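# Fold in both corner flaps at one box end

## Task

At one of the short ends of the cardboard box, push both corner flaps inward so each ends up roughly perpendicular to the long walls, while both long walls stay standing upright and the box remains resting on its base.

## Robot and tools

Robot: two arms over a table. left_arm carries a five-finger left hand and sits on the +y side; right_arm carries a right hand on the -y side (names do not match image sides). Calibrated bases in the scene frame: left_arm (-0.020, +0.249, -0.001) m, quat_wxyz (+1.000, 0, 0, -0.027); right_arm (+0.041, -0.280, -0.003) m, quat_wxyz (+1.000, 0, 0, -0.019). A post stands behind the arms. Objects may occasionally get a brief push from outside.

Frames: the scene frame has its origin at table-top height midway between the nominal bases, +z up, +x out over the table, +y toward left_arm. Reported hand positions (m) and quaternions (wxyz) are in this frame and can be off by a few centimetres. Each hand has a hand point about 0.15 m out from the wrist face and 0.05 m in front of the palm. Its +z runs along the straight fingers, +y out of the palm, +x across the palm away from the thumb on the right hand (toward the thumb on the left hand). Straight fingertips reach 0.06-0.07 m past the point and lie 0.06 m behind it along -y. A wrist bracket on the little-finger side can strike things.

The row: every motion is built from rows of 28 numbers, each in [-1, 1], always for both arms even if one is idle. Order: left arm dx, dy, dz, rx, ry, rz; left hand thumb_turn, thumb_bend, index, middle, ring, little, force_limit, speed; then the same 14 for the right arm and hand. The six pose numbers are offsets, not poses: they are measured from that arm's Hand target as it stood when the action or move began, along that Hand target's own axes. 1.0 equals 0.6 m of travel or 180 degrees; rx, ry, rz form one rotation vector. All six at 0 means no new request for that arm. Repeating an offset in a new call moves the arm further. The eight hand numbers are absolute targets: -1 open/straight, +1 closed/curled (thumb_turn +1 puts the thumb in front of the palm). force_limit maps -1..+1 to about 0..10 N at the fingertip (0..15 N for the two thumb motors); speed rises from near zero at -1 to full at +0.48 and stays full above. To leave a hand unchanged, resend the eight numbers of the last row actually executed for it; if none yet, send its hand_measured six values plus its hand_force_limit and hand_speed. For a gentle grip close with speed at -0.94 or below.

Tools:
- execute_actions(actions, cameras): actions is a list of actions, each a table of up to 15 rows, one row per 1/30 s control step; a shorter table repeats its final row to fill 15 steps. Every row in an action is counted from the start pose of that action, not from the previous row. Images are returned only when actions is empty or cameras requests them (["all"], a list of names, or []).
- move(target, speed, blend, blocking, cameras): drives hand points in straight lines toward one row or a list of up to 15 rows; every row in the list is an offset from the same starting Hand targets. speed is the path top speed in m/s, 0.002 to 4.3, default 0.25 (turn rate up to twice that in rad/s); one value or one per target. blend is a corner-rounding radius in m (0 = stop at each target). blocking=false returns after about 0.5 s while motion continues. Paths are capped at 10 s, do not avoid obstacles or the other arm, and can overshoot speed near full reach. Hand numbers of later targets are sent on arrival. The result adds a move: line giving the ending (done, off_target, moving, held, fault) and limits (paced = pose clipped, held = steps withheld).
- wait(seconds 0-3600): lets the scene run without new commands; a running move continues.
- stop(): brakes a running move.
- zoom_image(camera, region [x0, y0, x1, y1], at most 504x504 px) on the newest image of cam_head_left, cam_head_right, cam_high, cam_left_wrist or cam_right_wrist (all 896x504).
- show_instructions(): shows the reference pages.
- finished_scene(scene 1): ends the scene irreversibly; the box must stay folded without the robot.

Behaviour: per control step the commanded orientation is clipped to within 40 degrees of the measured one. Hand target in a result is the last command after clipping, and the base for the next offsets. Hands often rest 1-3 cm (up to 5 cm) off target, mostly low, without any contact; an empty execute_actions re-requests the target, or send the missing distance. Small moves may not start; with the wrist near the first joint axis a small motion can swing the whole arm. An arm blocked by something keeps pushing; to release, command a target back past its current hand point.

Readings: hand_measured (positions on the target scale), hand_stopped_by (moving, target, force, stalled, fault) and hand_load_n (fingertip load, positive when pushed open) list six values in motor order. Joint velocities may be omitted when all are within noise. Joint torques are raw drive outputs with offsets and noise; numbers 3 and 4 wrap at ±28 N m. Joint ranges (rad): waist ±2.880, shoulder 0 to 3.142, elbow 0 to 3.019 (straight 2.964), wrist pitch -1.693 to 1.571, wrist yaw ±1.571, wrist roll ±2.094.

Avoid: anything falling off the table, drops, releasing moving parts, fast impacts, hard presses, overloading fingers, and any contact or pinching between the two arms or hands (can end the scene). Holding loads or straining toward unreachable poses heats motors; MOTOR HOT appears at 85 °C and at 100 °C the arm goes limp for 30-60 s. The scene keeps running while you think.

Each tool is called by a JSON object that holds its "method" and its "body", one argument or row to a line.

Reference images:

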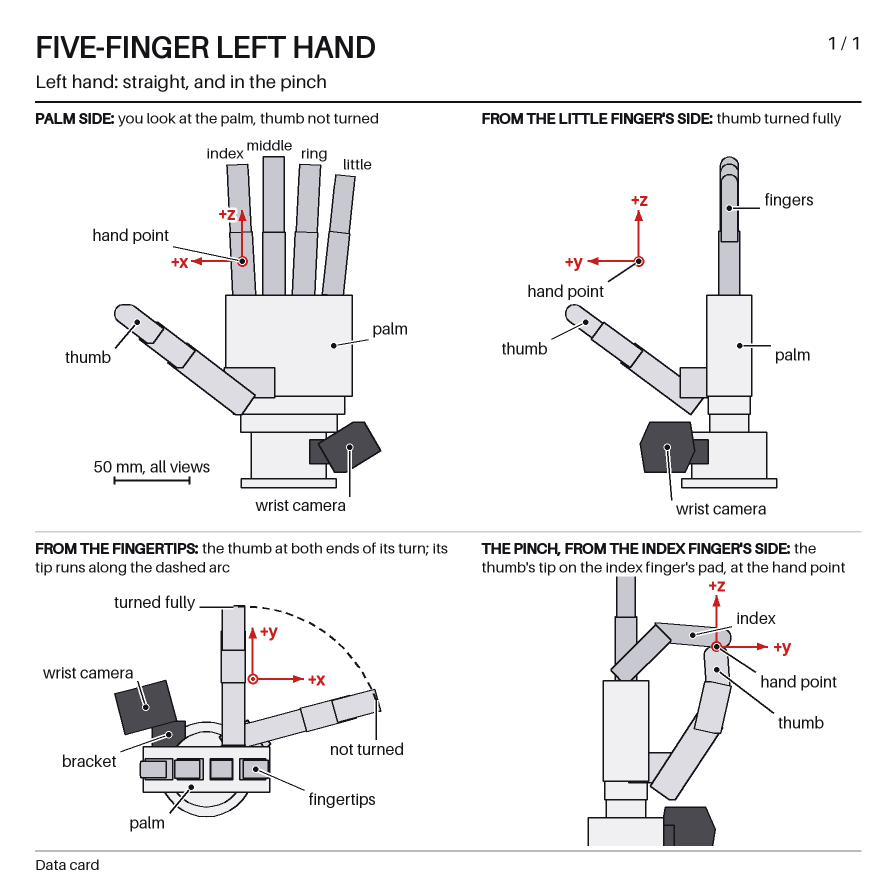

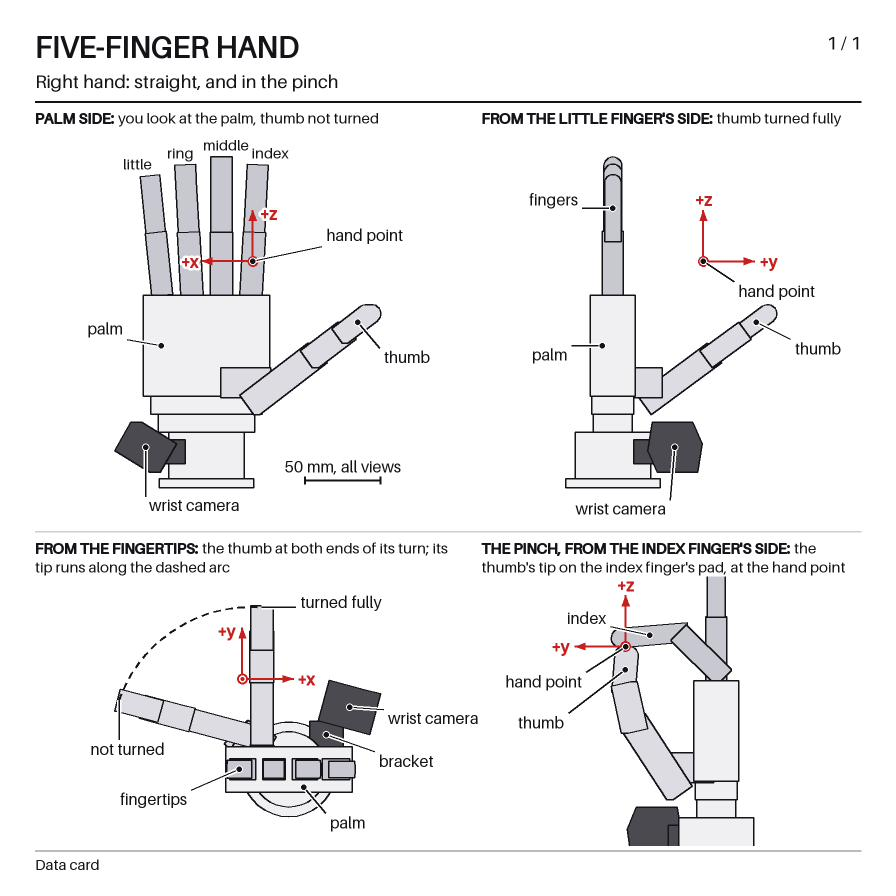

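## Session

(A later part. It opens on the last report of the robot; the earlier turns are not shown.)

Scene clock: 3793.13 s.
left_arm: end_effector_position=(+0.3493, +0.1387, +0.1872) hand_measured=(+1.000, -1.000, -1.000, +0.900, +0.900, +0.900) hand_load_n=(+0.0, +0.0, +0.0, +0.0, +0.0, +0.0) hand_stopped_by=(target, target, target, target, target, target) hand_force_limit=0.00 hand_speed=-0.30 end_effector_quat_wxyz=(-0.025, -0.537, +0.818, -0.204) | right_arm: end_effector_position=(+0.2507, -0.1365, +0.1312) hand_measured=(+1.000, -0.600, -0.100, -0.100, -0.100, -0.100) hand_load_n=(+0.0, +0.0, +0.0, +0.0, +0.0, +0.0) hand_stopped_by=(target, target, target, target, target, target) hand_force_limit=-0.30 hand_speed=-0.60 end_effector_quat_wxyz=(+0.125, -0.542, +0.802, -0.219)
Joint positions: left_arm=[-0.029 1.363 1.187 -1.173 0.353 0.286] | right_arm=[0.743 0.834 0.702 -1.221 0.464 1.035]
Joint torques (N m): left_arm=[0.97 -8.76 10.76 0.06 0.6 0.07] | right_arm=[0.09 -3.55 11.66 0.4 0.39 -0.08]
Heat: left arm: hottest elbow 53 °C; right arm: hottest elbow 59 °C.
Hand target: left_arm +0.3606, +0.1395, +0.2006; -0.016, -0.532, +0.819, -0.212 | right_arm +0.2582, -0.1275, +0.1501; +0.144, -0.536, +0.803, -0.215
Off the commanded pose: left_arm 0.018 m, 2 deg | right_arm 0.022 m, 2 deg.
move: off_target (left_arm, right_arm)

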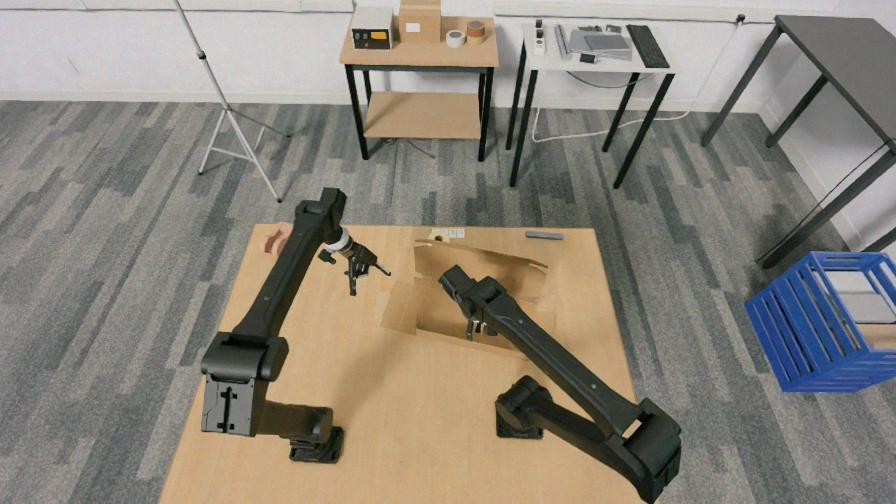

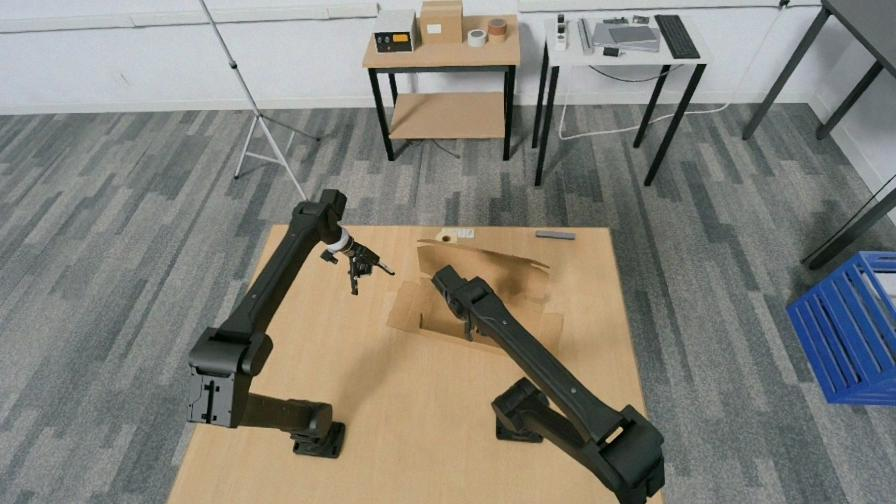

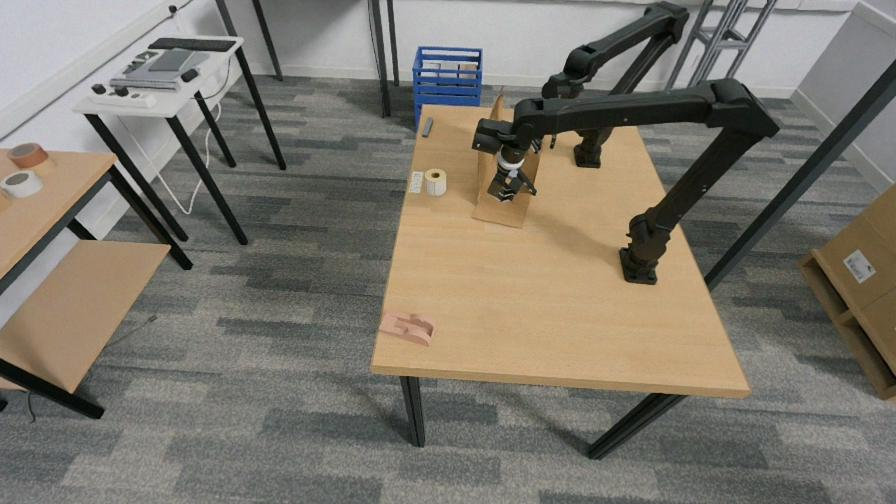

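{"method": "move", "body": {
  "target": [0,0,0,0,0,0,1,-1,-1,0.9,0.9,0.9,0.0,-0.3,-0.0558,-0.0921,0.0533,-0.021,-0.256,-0.4933,1,-1,-1,-1,-1,-1,-0.3,-0.2],
  "speed": 0.25,
  "cameras": ["cam_head_left","cam_head_right","cam_high","cam_right_wrist"]
}}

{"method": "zoom_image", "body": {
  "camera": "cam_head_left",
  "region": [390, 220, 510, 340]
}}

Scene clock: 3844.83 s.
left_arm: end_effector_position=(+0.3493, +0.1386, +0.1872) hand_measured=(+1.000, -1.000, -1.000, +0.900, +0.900, +0.900) hand_load_n=(+0.0, +0.0, +0.0, +0.0, +0.0, +0.0) hand_stopped_by=(target, target, target, target, target, target) hand_force_limit=0.00 hand_speed=-0.30 end_effector_quat_wxyz=(-0.025, -0.537, +0.818, -0.204) | right_arm: end_effector_position=(+0.3155, -0.1226, +0.1393) hand_measured=(+1.000, -1.000, -1.000, -1.000, -1.000, -1.000) hand_load_n=(+0.0, +0.0, +0.0, +0.0, +0.0, +0.0) hand_stopped_by=(target, target, target, target, target, target) hand_force_limit=-0.30 hand_speed=-0.20 end_effector_quat_wxyz=(-0.210, +0.972, -0.108, +0.015)
Joint positions: left_arm=[-0.029 1.363 1.187 -1.173 0.353 0.287] | right_arm=[0.432 1.176 0.936 -1.091 -0.352 -0.912]
Joint torques (N m): left_arm=[1.03 -9.17 10.76 -0.02 0.61 0.11] | right_arm=[-1.49 -6.77 11.52 0.43 -0.32 -0.29]
Heat: left arm: hottest elbow 57 °C; right arm: hottest elbow 66 °C.
Hand target: left_arm +0.3606, +0.1394, +0.2006; -0.017, -0.532, +0.819, -0.212 | right_arm +0.3300, -0.1210, +0.1501; -0.214, +0.971, -0.106, +0.024
Off the commanded pose: left_arm 0.018 m, 1 deg | right_arm 0.018 m, 1 deg.
move: off_target (right_arm)

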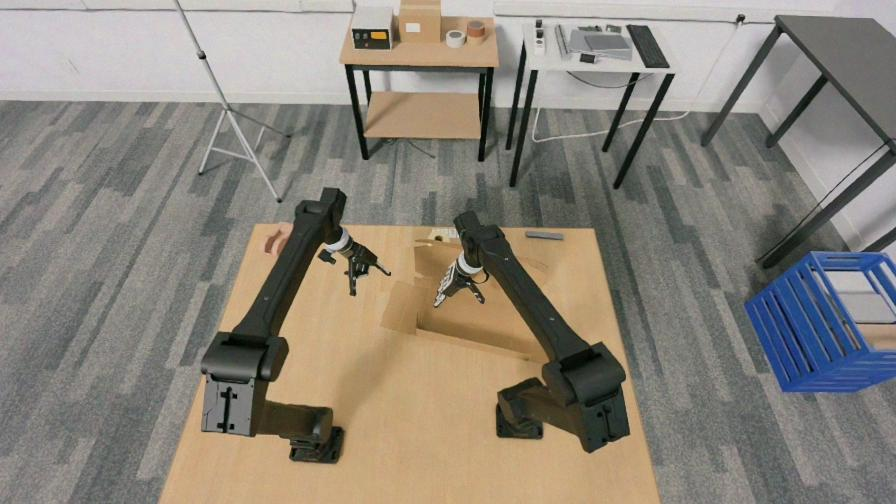

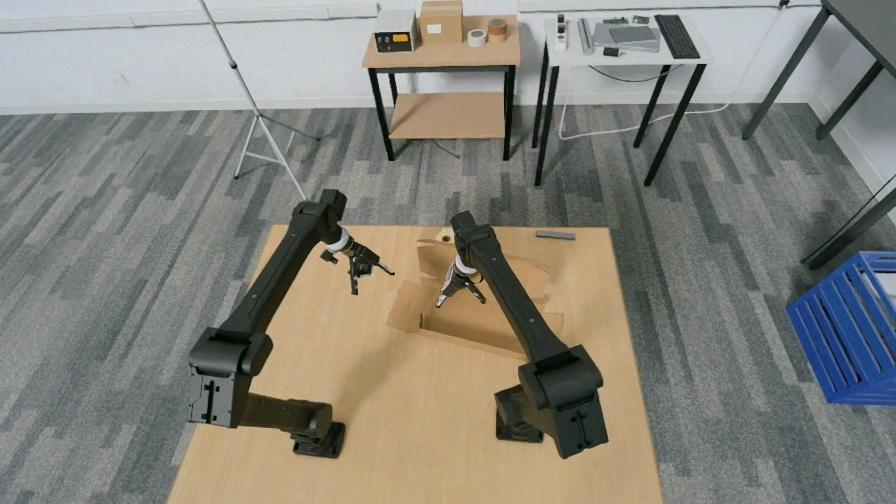

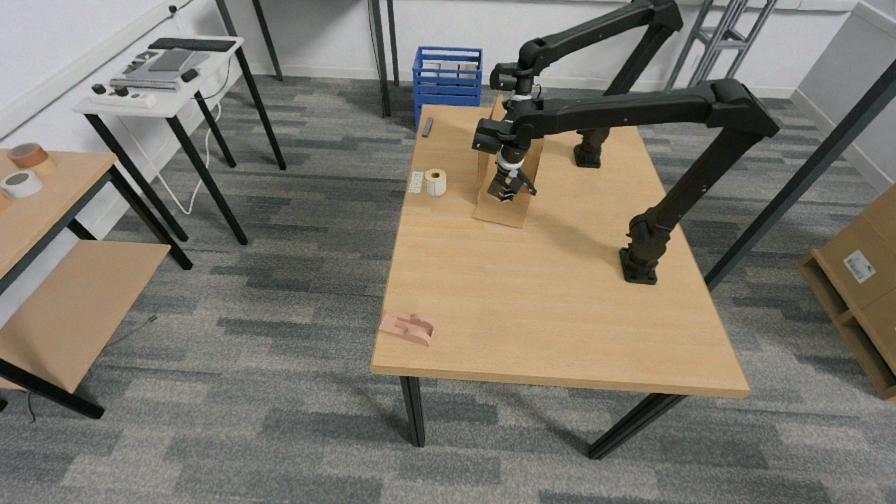

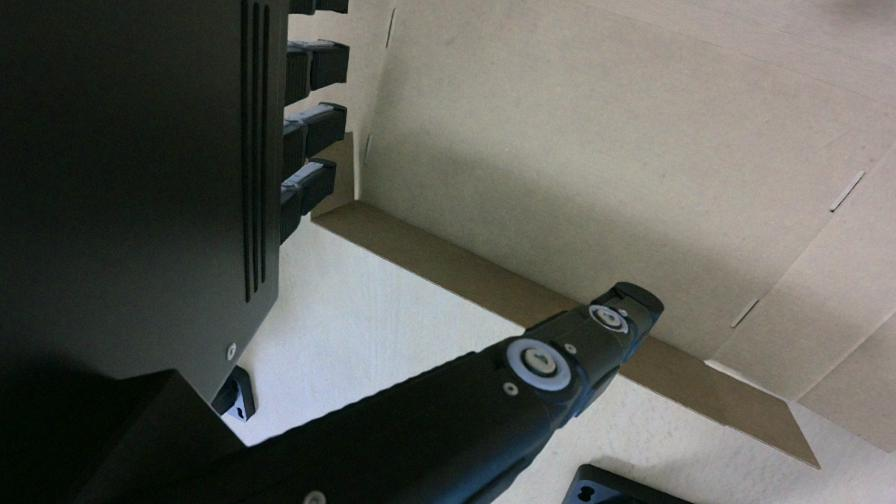

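Scaled by 4.200.

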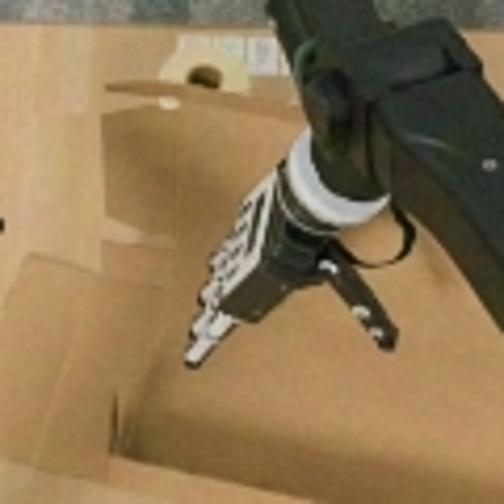

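{"method": "move", "body": {
  "target": [0.0384,-0.0983,0.0845,0,0,0,1,-1,-1,0.9,0.9,0.9,0.0,-0.3,-0.0081,0.0997,0.2109,0,0,0,1,-1,-1,-1,-1,-1,-0.3,-0.2],
  "speed": 0.1,
  "cameras": ["cam_head_left","cam_head_right","cam_high","cam_left_wrist"]
}}

{"method": "zoom_image", "body": {
  "camera": "cam_head_left",
  "region": [390, 220, 510, 340]
}}

Scene clock: 3868.23 s.
left_arm: end_effector_position=(+0.3949, +0.0880, +0.1709) hand_measured=(+1.000, -1.000, -1.000, +0.900, +0.900, +0.900) hand_load_n=(+0.0, +0.0, +0.0, +0.0, +0.0, +0.0) hand_stopped_by=(target, target, target, target, target, target) hand_force_limit=0.00 hand_speed=-0.30 end_effector_quat_wxyz=(-0.031, -0.536, +0.820, -0.200) | right_arm: end_effector_position=(+0.3344, -0.1138, +0.0340) hand_measured=(+1.000, -1.000, -1.000, -1.000, -1.000, -1.000) hand_load_n=(+0.5, +0.0, +0.0, +0.0, +0.0, +0.0) hand_stopped_by=(target, target, target, target, target, target) hand_force_limit=-0.30 hand_speed=-0.20 end_effector_quat_wxyz=(-0.231, +0.967, -0.101, +0.045)
Joint positions: left_arm=[-0.132 1.509 1.295 -1.113 0.33 0.187] | right_arm=[0.429 1.305 0.739 -0.689 -0.362 -0.913]
Joint torques (N m): left_arm=[-0.03 -11.05 10.59 1.1 0.24 -0.13] | right_arm=[-1.03 -5.83 5.26 1.59 0.06 -0.2]
Heat: left arm: hottest elbow 58 °C; right arm: hottest elbow 70 °C.
Hand target: left_arm +0.4126, +0.0809, +0.1796; -0.017, -0.533, +0.819, -0.212 | right_arm +0.3252, -0.1210, +0.0102; -0.214, +0.971, -0.106, +0.024
Off the commanded pose: left_arm 0.021 m, 2 deg | right_arm 0.027 m, 3 deg.
move: off_target (left_arm, right_arm)

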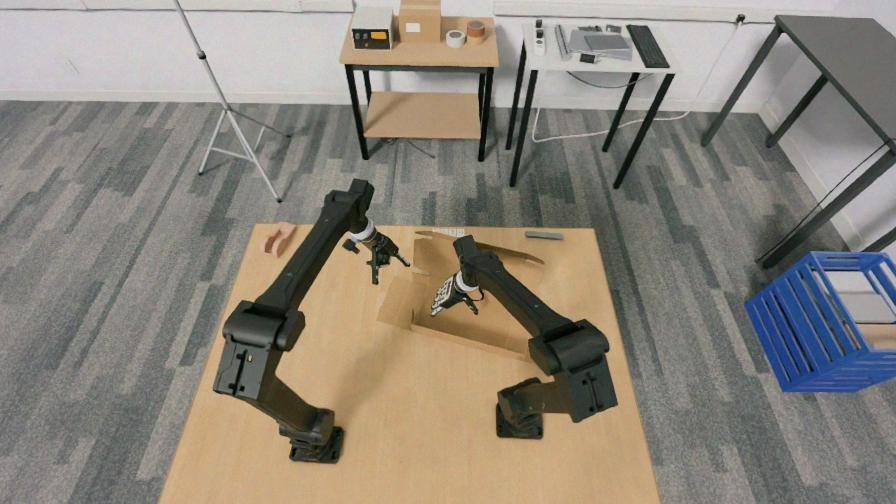

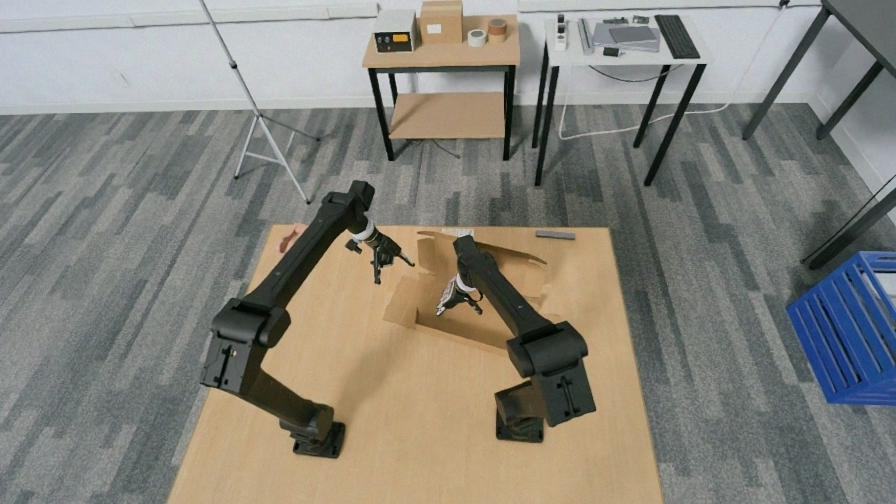

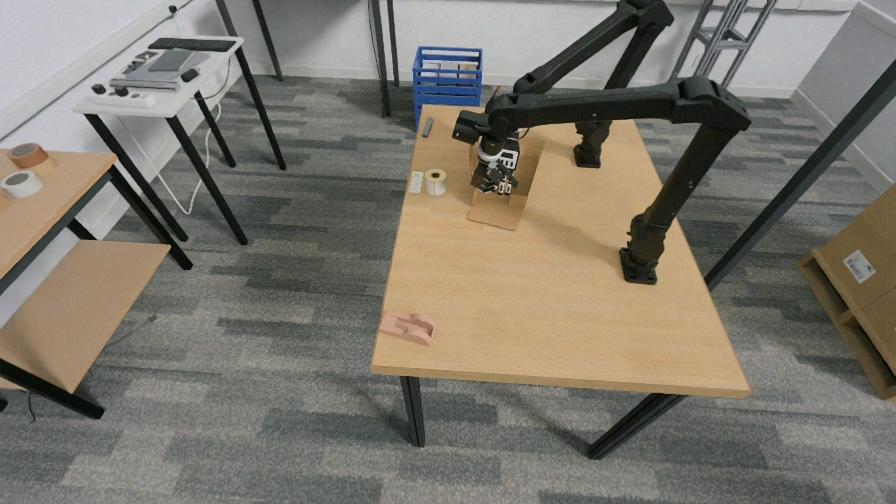

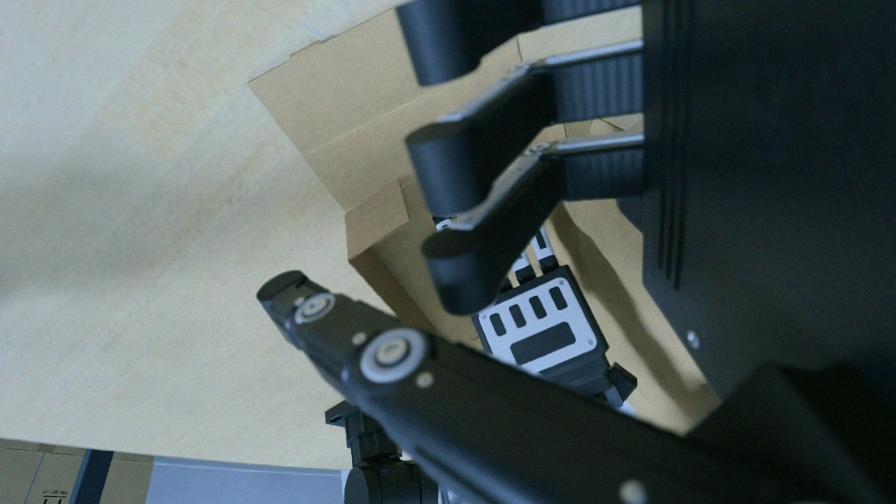

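Scaled by 4.200.

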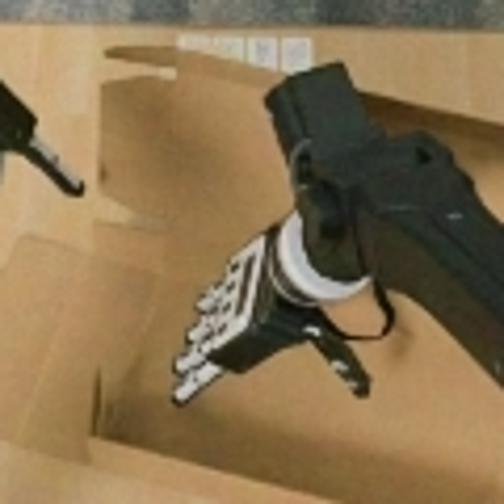

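{"method": "move", "body": {
  "target": [-0.0625,0.0618,0.1775,0,0,0,1,-1,-1,0.9,0.9,0.9,0.0,-0.3,0.0063,0.0123,0.0457,0,0,0,1,-1,-1,-1,-1,-1,-0.3,-0.2],
  "speed": 0.12,
  "cameras": ["cam_head_left","cam_head_right","cam_left_wrist"]
}}

{"method": "zoom_image", "body": {
  "camera": "cam_head_left",
  "region": [390, 220, 490, 320]
}}

{"method": "zoom_image", "body": {
  "camera": "cam_head_right",
  "region": [390, 220, 490, 320]
}}

Scene clock: 3907.93 s.
left_arm: end_effector_position=(+0.4144, +0.0843, +0.0678) hand_measured=(+1.000, -1.000, -1.000, +0.900, +0.900, +0.900) hand_load_n=(+0.0, +0.0, +0.0, +0.0, +0.0, +0.0) hand_stopped_by=(target, target, target, target, target, target) hand_force_limit=0.00 hand_speed=-0.30 end_effector_quat_wxyz=(-0.018, -0.533, +0.819, -0.212) | right_arm: end_effector_position=(+0.3514, -0.1042, +0.0275) hand_measured=(+1.000, -1.000, -1.000, -1.000, -1.000, -1.000) hand_load_n=(+0.0, +0.0, +0.0, +0.5, +0.0, +0.0) hand_stopped_by=(target, target, target, target, target, target) hand_force_limit=-0.30 hand_speed=-0.20 end_effector_quat_wxyz=(-0.250, +0.961, -0.094, +0.066)
Joint positions: left_arm=[-0.132 1.628 1.148 -0.812 0.33 0.186] | right_arm=[0.429 1.331 0.735 -0.601 -0.374 -0.913]
Joint torques (N m): left_arm=[1.44 -12.1 6.72 1.13 0.41 0.07] | right_arm=[-0.44 -3.72 4.01 1.42 0.56 -0.15]
Heat: left arm: hottest elbow 61 °C; right arm: hottest elbow 60 °C.
Hand target: left_arm +0.4174, +0.0871, +0.0611; -0.017, -0.533, +0.819, -0.212 | right_arm +0.3301, -0.1170, -0.0177; -0.214, +0.971, -0.106, +0.024
Off the commanded pose: left_arm 0.008 m, 0 deg | right_arm 0.052 m, 7 deg.
move: off_target (right_arm)

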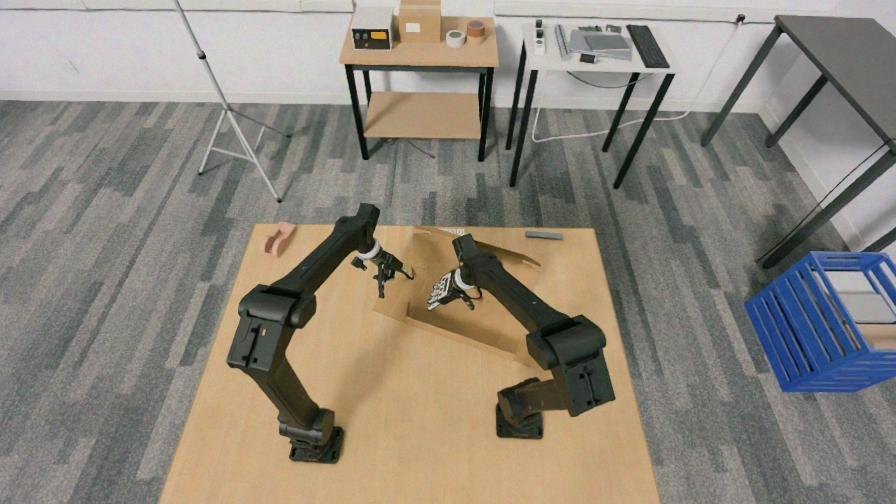

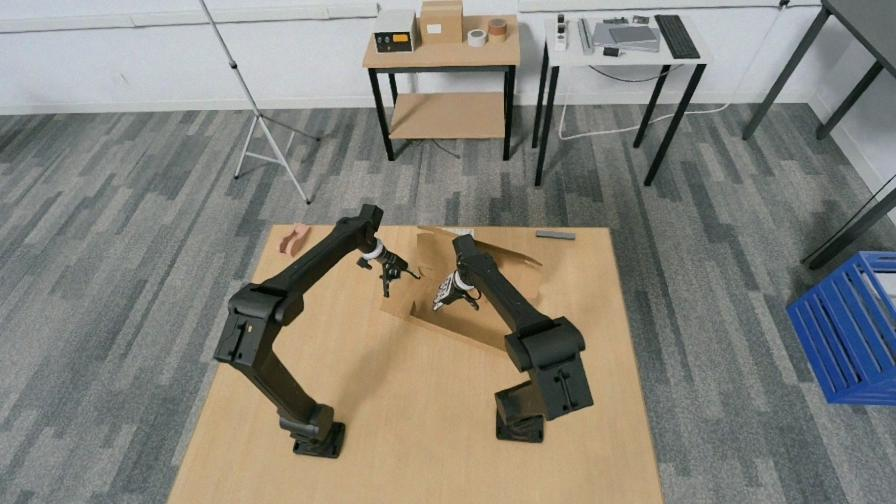

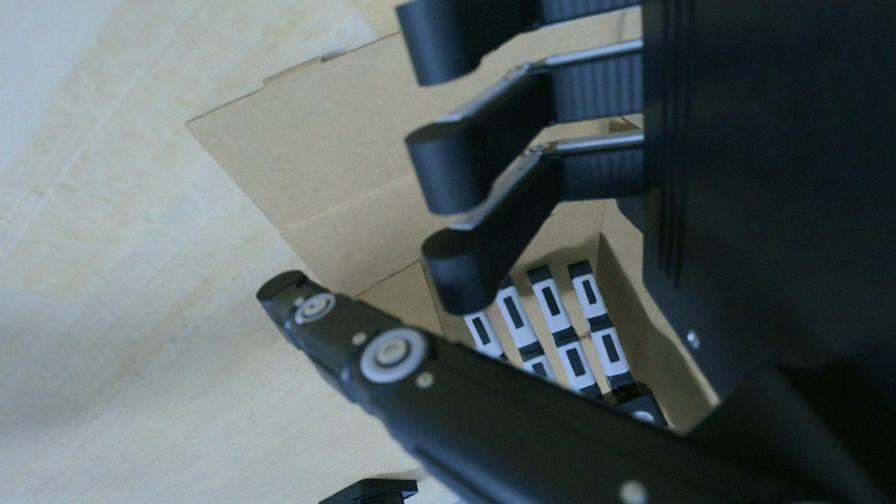

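Scaled by 5.040.

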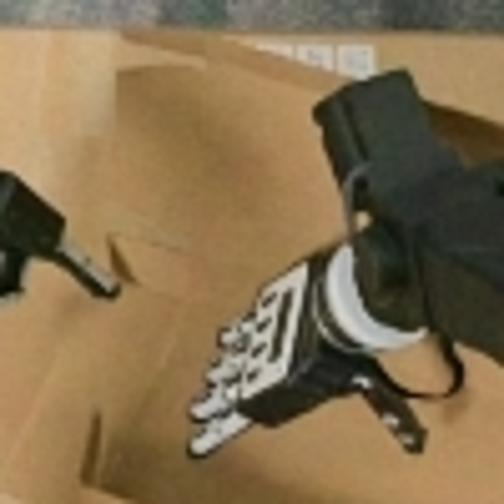

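Scaled by 5.040.

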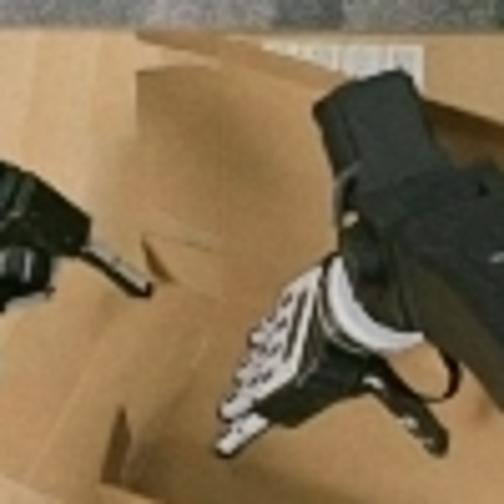

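{"method": "wait", "body": {
  "seconds": 0.1,
  "cameras": ["cam_high","cam_right_wrist"]
}}

{"method": "zoom_image", "body": {
  "camera": "cam_high",
  "region": [430, 80, 600, 250]
}}

Scene clock: 3929.37 s.
left_arm: end_effector_position=(+0.4144, +0.0843, +0.0678) hand_measured=(+1.000, -1.000, -1.000, +0.900, +0.900, +0.900) hand_load_n=(+0.0, +0.0, +0.0, +0.0, +0.0, +0.0) hand_stopped_by=(target, target, target, target, target, target) hand_force_limit=0.00 hand_speed=-0.30 end_effector_quat_wxyz=(-0.018, -0.533, +0.819, -0.212) | right_arm: end_effector_position=(+0.3514, -0.1042, +0.0275) hand_measured=(+1.000, -1.000, -1.000, -1.000, -1.000, -1.000) hand_load_n=(+0.0, +0.0, +0.0, +0.0, +0.0, +0.0) hand_stopped_by=(target, target, target, target, target, target) hand_force_limit=-0.30 hand_speed=-0.20 end_effector_quat_wxyz=(-0.250, +0.961, -0.094, +0.066)
Joint positions: left_arm=[-0.132 1.628 1.148 -0.812 0.33 0.186] | right_arm=[0.429 1.331 0.735 -0.601 -0.374 -0.913]
Joint torques (N m): left_arm=[1.14 -12.1 6.78 1.21 0.41 0.04] | right_arm=[-0.56 -3.9 3.86 1.52 0.62 -0.15]
Heat: left arm: hottest elbow 55 °C; right arm: hottest elbow 57 °C.
Hand target: left_arm +0.4174, +0.0871, +0.0611; -0.017, -0.533, +0.819, -0.212 | right_arm +0.3301, -0.1170, -0.0177; -0.214, +0.971, -0.106, +0.024
Off the commanded pose: left_arm 0.008 m, 0 deg | right_arm 0.052 m, 7 deg.
wait: 0.10 s; at rest from the start

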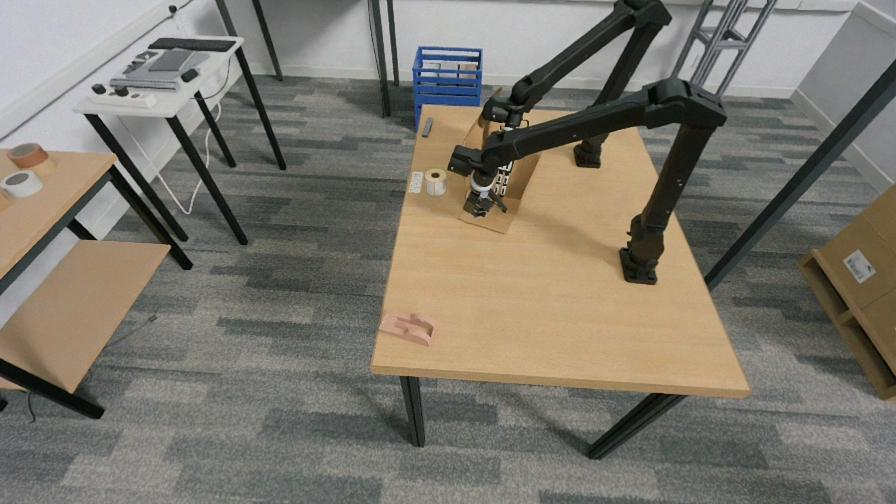

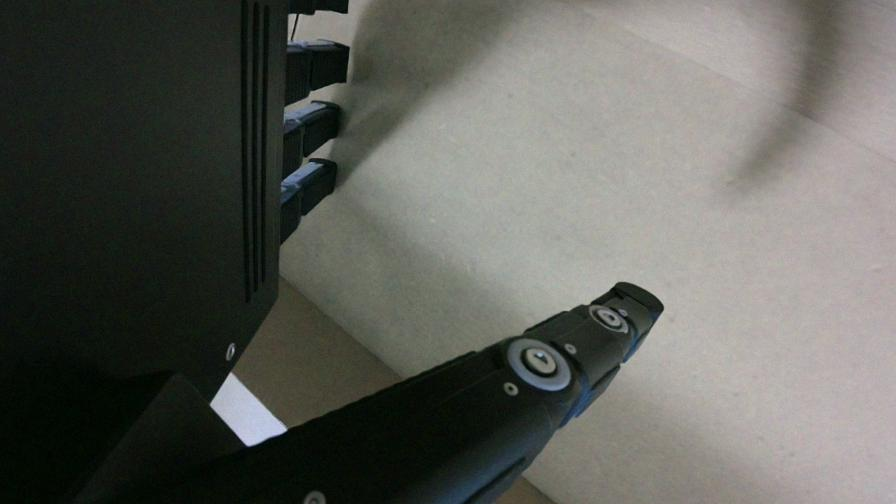

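Scaled by 2.965.

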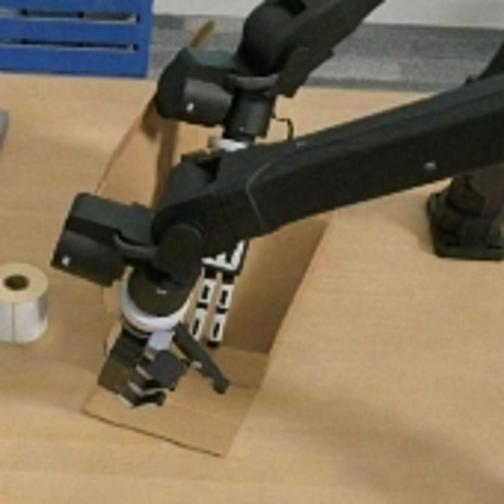

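{"method": "zoom_image", "body": {
  "camera": "cam_high",
  "region": [450, 80, 530, 160]
}}

Scaled by 6.300.

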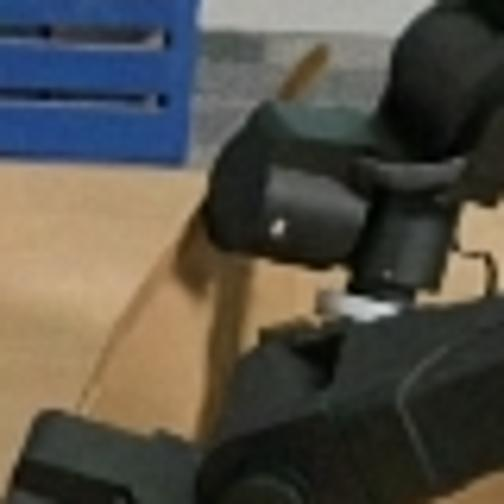

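{"method": "move", "body": {
  "target": [
    [0.0041,-0.0438,-0.185,0,0,0,1,-1,-1,0.9,0.9,0.9,0.0,-0.3,0.0,-0.0294,-0.0605,0,0,0,1,-1,-1,-1,-1,-1,-0.3,-0.2],
    [0.0041,-0.0438,-0.185,0,0,0,1,-1,-1,0.9,0.9,0.9,0.0,-0.3,0.0075,-0.1293,-0.2669,0,0,0,1,-1,-1,-1,-1,-1,-0.3,-0.2]
  ],
  "speed": 0.15,
  "cameras": ["cam_head_left","cam_head_right","cam_high"]
}}

{"method": "zoom_image", "body": {
  "camera": "cam_head_left",
  "region": [390, 220, 510, 340]
}}

{"method": "zoom_image", "body": {
  "camera": "cam_high",
  "region": [440, 80, 560, 200]
}}

Scene clock: 4320.43 s.
left_arm: end_effector_position=(+0.4056, +0.1143, +0.1581) hand_measured=(+1.000, -1.000, -1.000, +0.900, +0.900, +0.900) hand_load_n=(+0.0, +0.0, +0.0, +0.0, +0.0, +0.0) hand_stopped_by=(target, target, target, target, target, target) hand_force_limit=0.00 hand_speed=-0.30 end_effector_quat_wxyz=(-0.026, -0.536, +0.819, -0.204) | right_arm: end_effector_position=(+0.3240, -0.1198, +0.1449) hand_measured=(+1.000, -1.000, -1.000, -1.000, -1.000, -1.000) hand_load_n=(+0.0, +0.0, +0.0, +0.0, +0.0, +0.0) hand_stopped_by=(target, target, target, target, target, target) hand_force_limit=-0.30 hand_speed=-0.20 end_effector_quat_wxyz=(-0.207, +0.972, -0.110, +0.010)
Joint positions: left_arm=[-0.072 1.528 1.284 -1.091 0.343 0.246] | right_arm=[0.429 1.205 0.974 -1.111 -0.353 -0.913]
Joint torques (N m): left_arm=[1.08 -11.93 10.41 0.02 0.59 0.05] | right_arm=[-0.79 -8.7 11.34 0.38 -0.24 -0.16]
Heat: left arm: hottest elbow 48 °C; right arm: hottest elbow 47 °C.
Hand target: left_arm +0.4173, +0.1164, +0.1714; -0.017, -0.532, +0.819, -0.212 | right_arm +0.3349, -0.1151, +0.1602; -0.214, +0.971, -0.106, +0.024
Off the commanded pose: left_arm 0.018 m, 1 deg | right_arm 0.019 m, 2 deg.
move: off_target (left_arm, right_arm)

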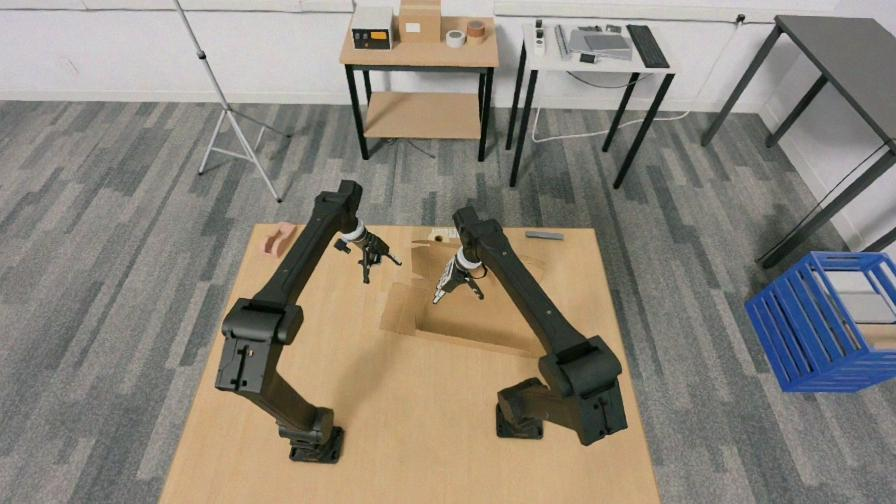

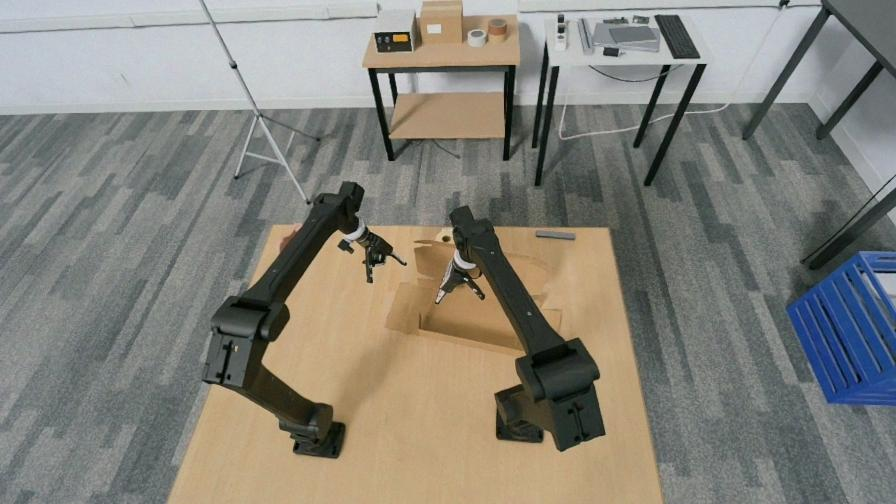

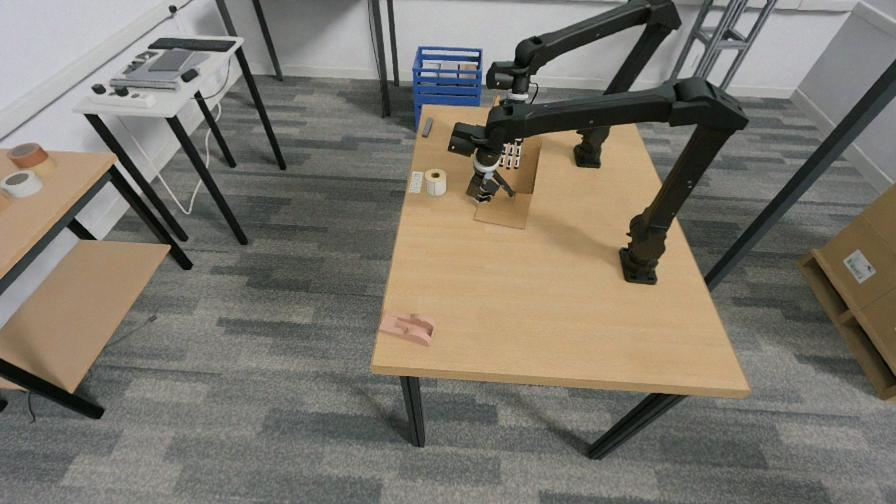

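Scaled by 4.200.

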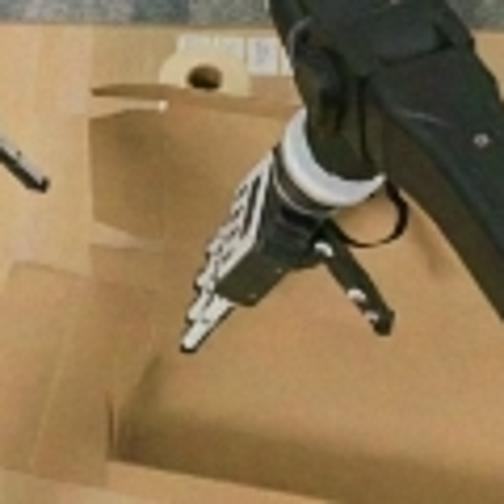

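Scaled by 4.200.

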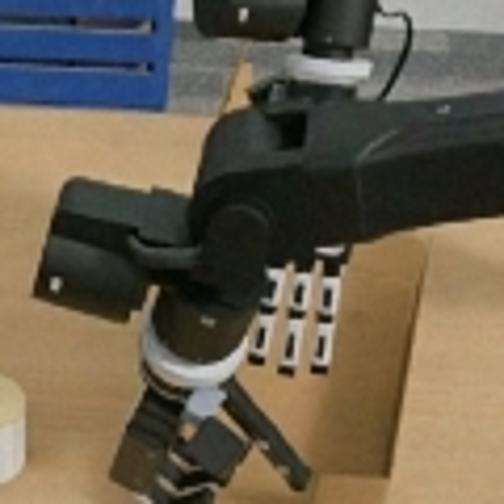

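{"method": "move", "body": {
  "target": [
    [0.0338,0.0205,0.0598,0,0,0,1,-1,-1,0.9,0.9,0.9,0.0,-0.3,-0.0308,0.0062,0.0159,0.0262,0.1473,0.2838,1,0.6,-1,-1,-1,-1,-0.3,-0.2],
    [0.0338,0.0205,0.0598,0,0,0,1,-1,-1,0.9,0.9,0.9,0.0,-0.3,-0.0417,0.0738,0.1498,0.0262,0.1473,0.2838,1,0.6,-1,-1,-1,-1,-0.3,-0.2]
  ],
  "speed": 0.2,
  "cameras": ["cam_head_left","cam_high","cam_left_wrist"]
}}

{"method": "zoom_image", "body": {
  "camera": "cam_head_left",
  "region": [390, 220, 510, 340]
}}

{"method": "zoom_image", "body": {
  "camera": "cam_high",
  "region": [440, 80, 560, 200]
}}

Scene clock: 4360.43 s.
left_arm: end_effector_position=(+0.4044, +0.0941, +0.1424) hand_measured=(+1.000, -1.000, -1.000, +0.900, +0.900, +0.900) hand_load_n=(+0.0, +0.0, +0.0, +0.0, -0.5, +0.0) hand_stopped_by=(target, target, target, target, target, target) hand_force_limit=0.00 hand_speed=-0.30 end_effector_quat_wxyz=(-0.019, -0.533, +0.819, -0.211) | right_arm: end_effector_position=(+0.3109, -0.1159, +0.0643) hand_measured=(+1.000, +0.600, -1.000, -1.000, -1.000, -1.000) hand_load_n=(+0.0, +0.0, +0.0, +0.0, +0.0, +0.0) hand_stopped_by=(target, target, target, target, target, target) hand_force_limit=-0.30 hand_speed=-0.20 end_effector_quat_wxyz=(-0.213, +0.791, -0.554, +0.151)
Joint positions: left_arm=[-0.115 1.528 1.24 -1.013 0.335 0.203] | right_arm=[0.507 1.019 0.59 -0.616 0.064 0.103]
Joint torques (N m): left_arm=[0.09 -12.16 6.9 1.16 0.26 -0.11] | right_arm=[0.09 -4.89 7.79 1.87 0.19 -0.06]
Heat: left arm: hottest elbow 55 °C; right arm: hottest elbow 54 °C.
Hand target: left_arm +0.4048, +0.0900, +0.1398; -0.017, -0.533, +0.819, -0.212 | right_arm +0.3100, -0.1120, +0.0599; -0.212, +0.791, -0.554, +0.149
Off the commanded pose: left_arm 0.005 m, 0 deg | right_arm 0.006 m, 0 deg.
move: done

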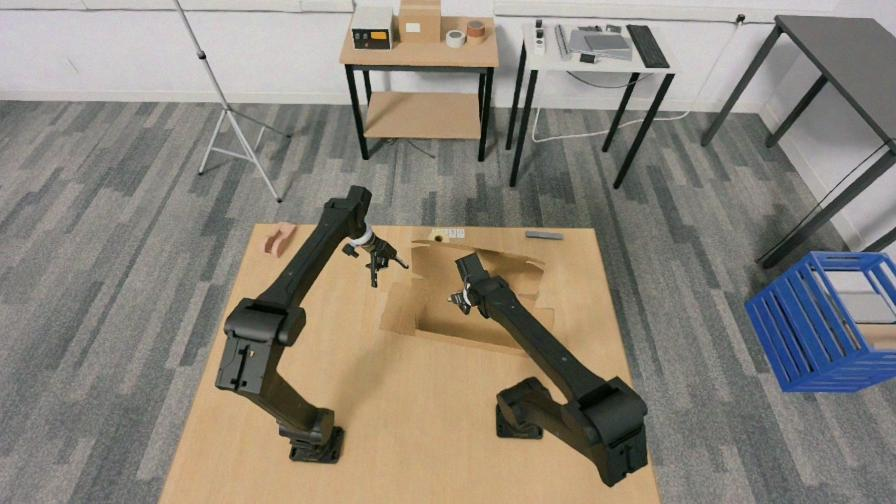

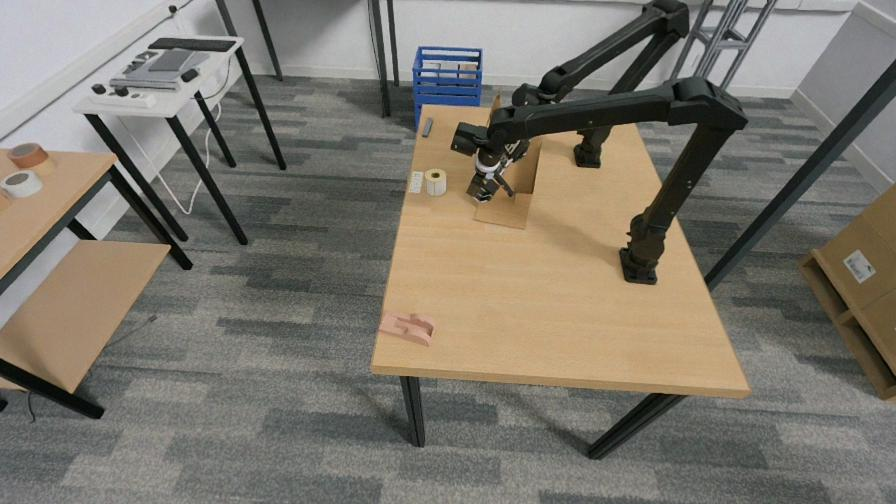

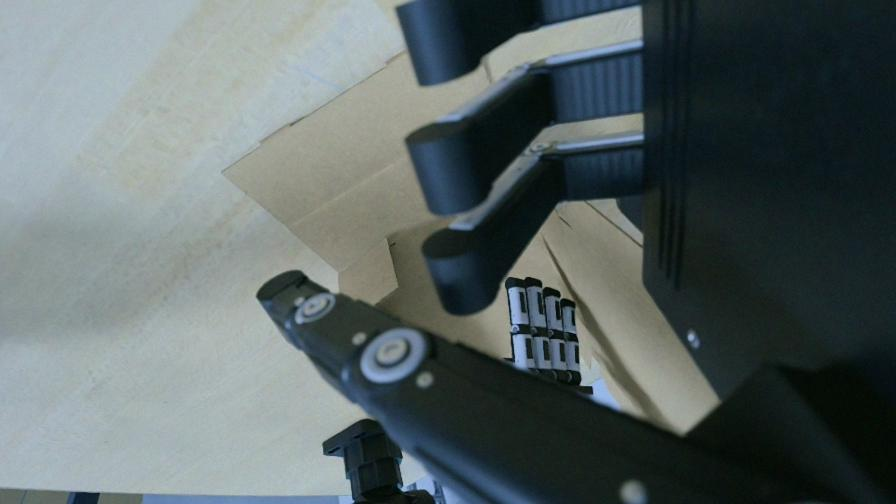

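Scaled by 4.200.

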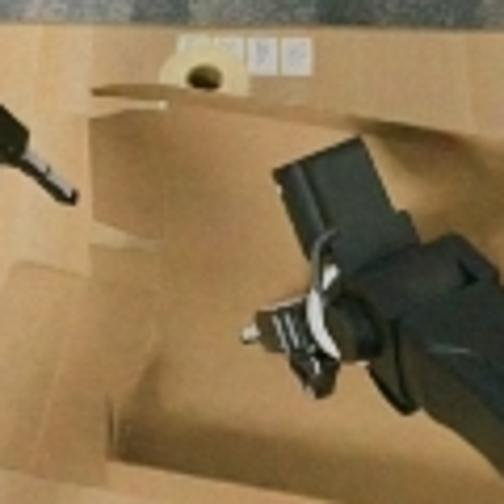

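Scaled by 4.200.

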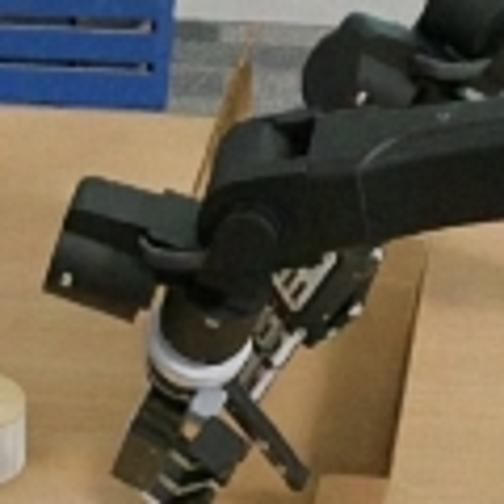

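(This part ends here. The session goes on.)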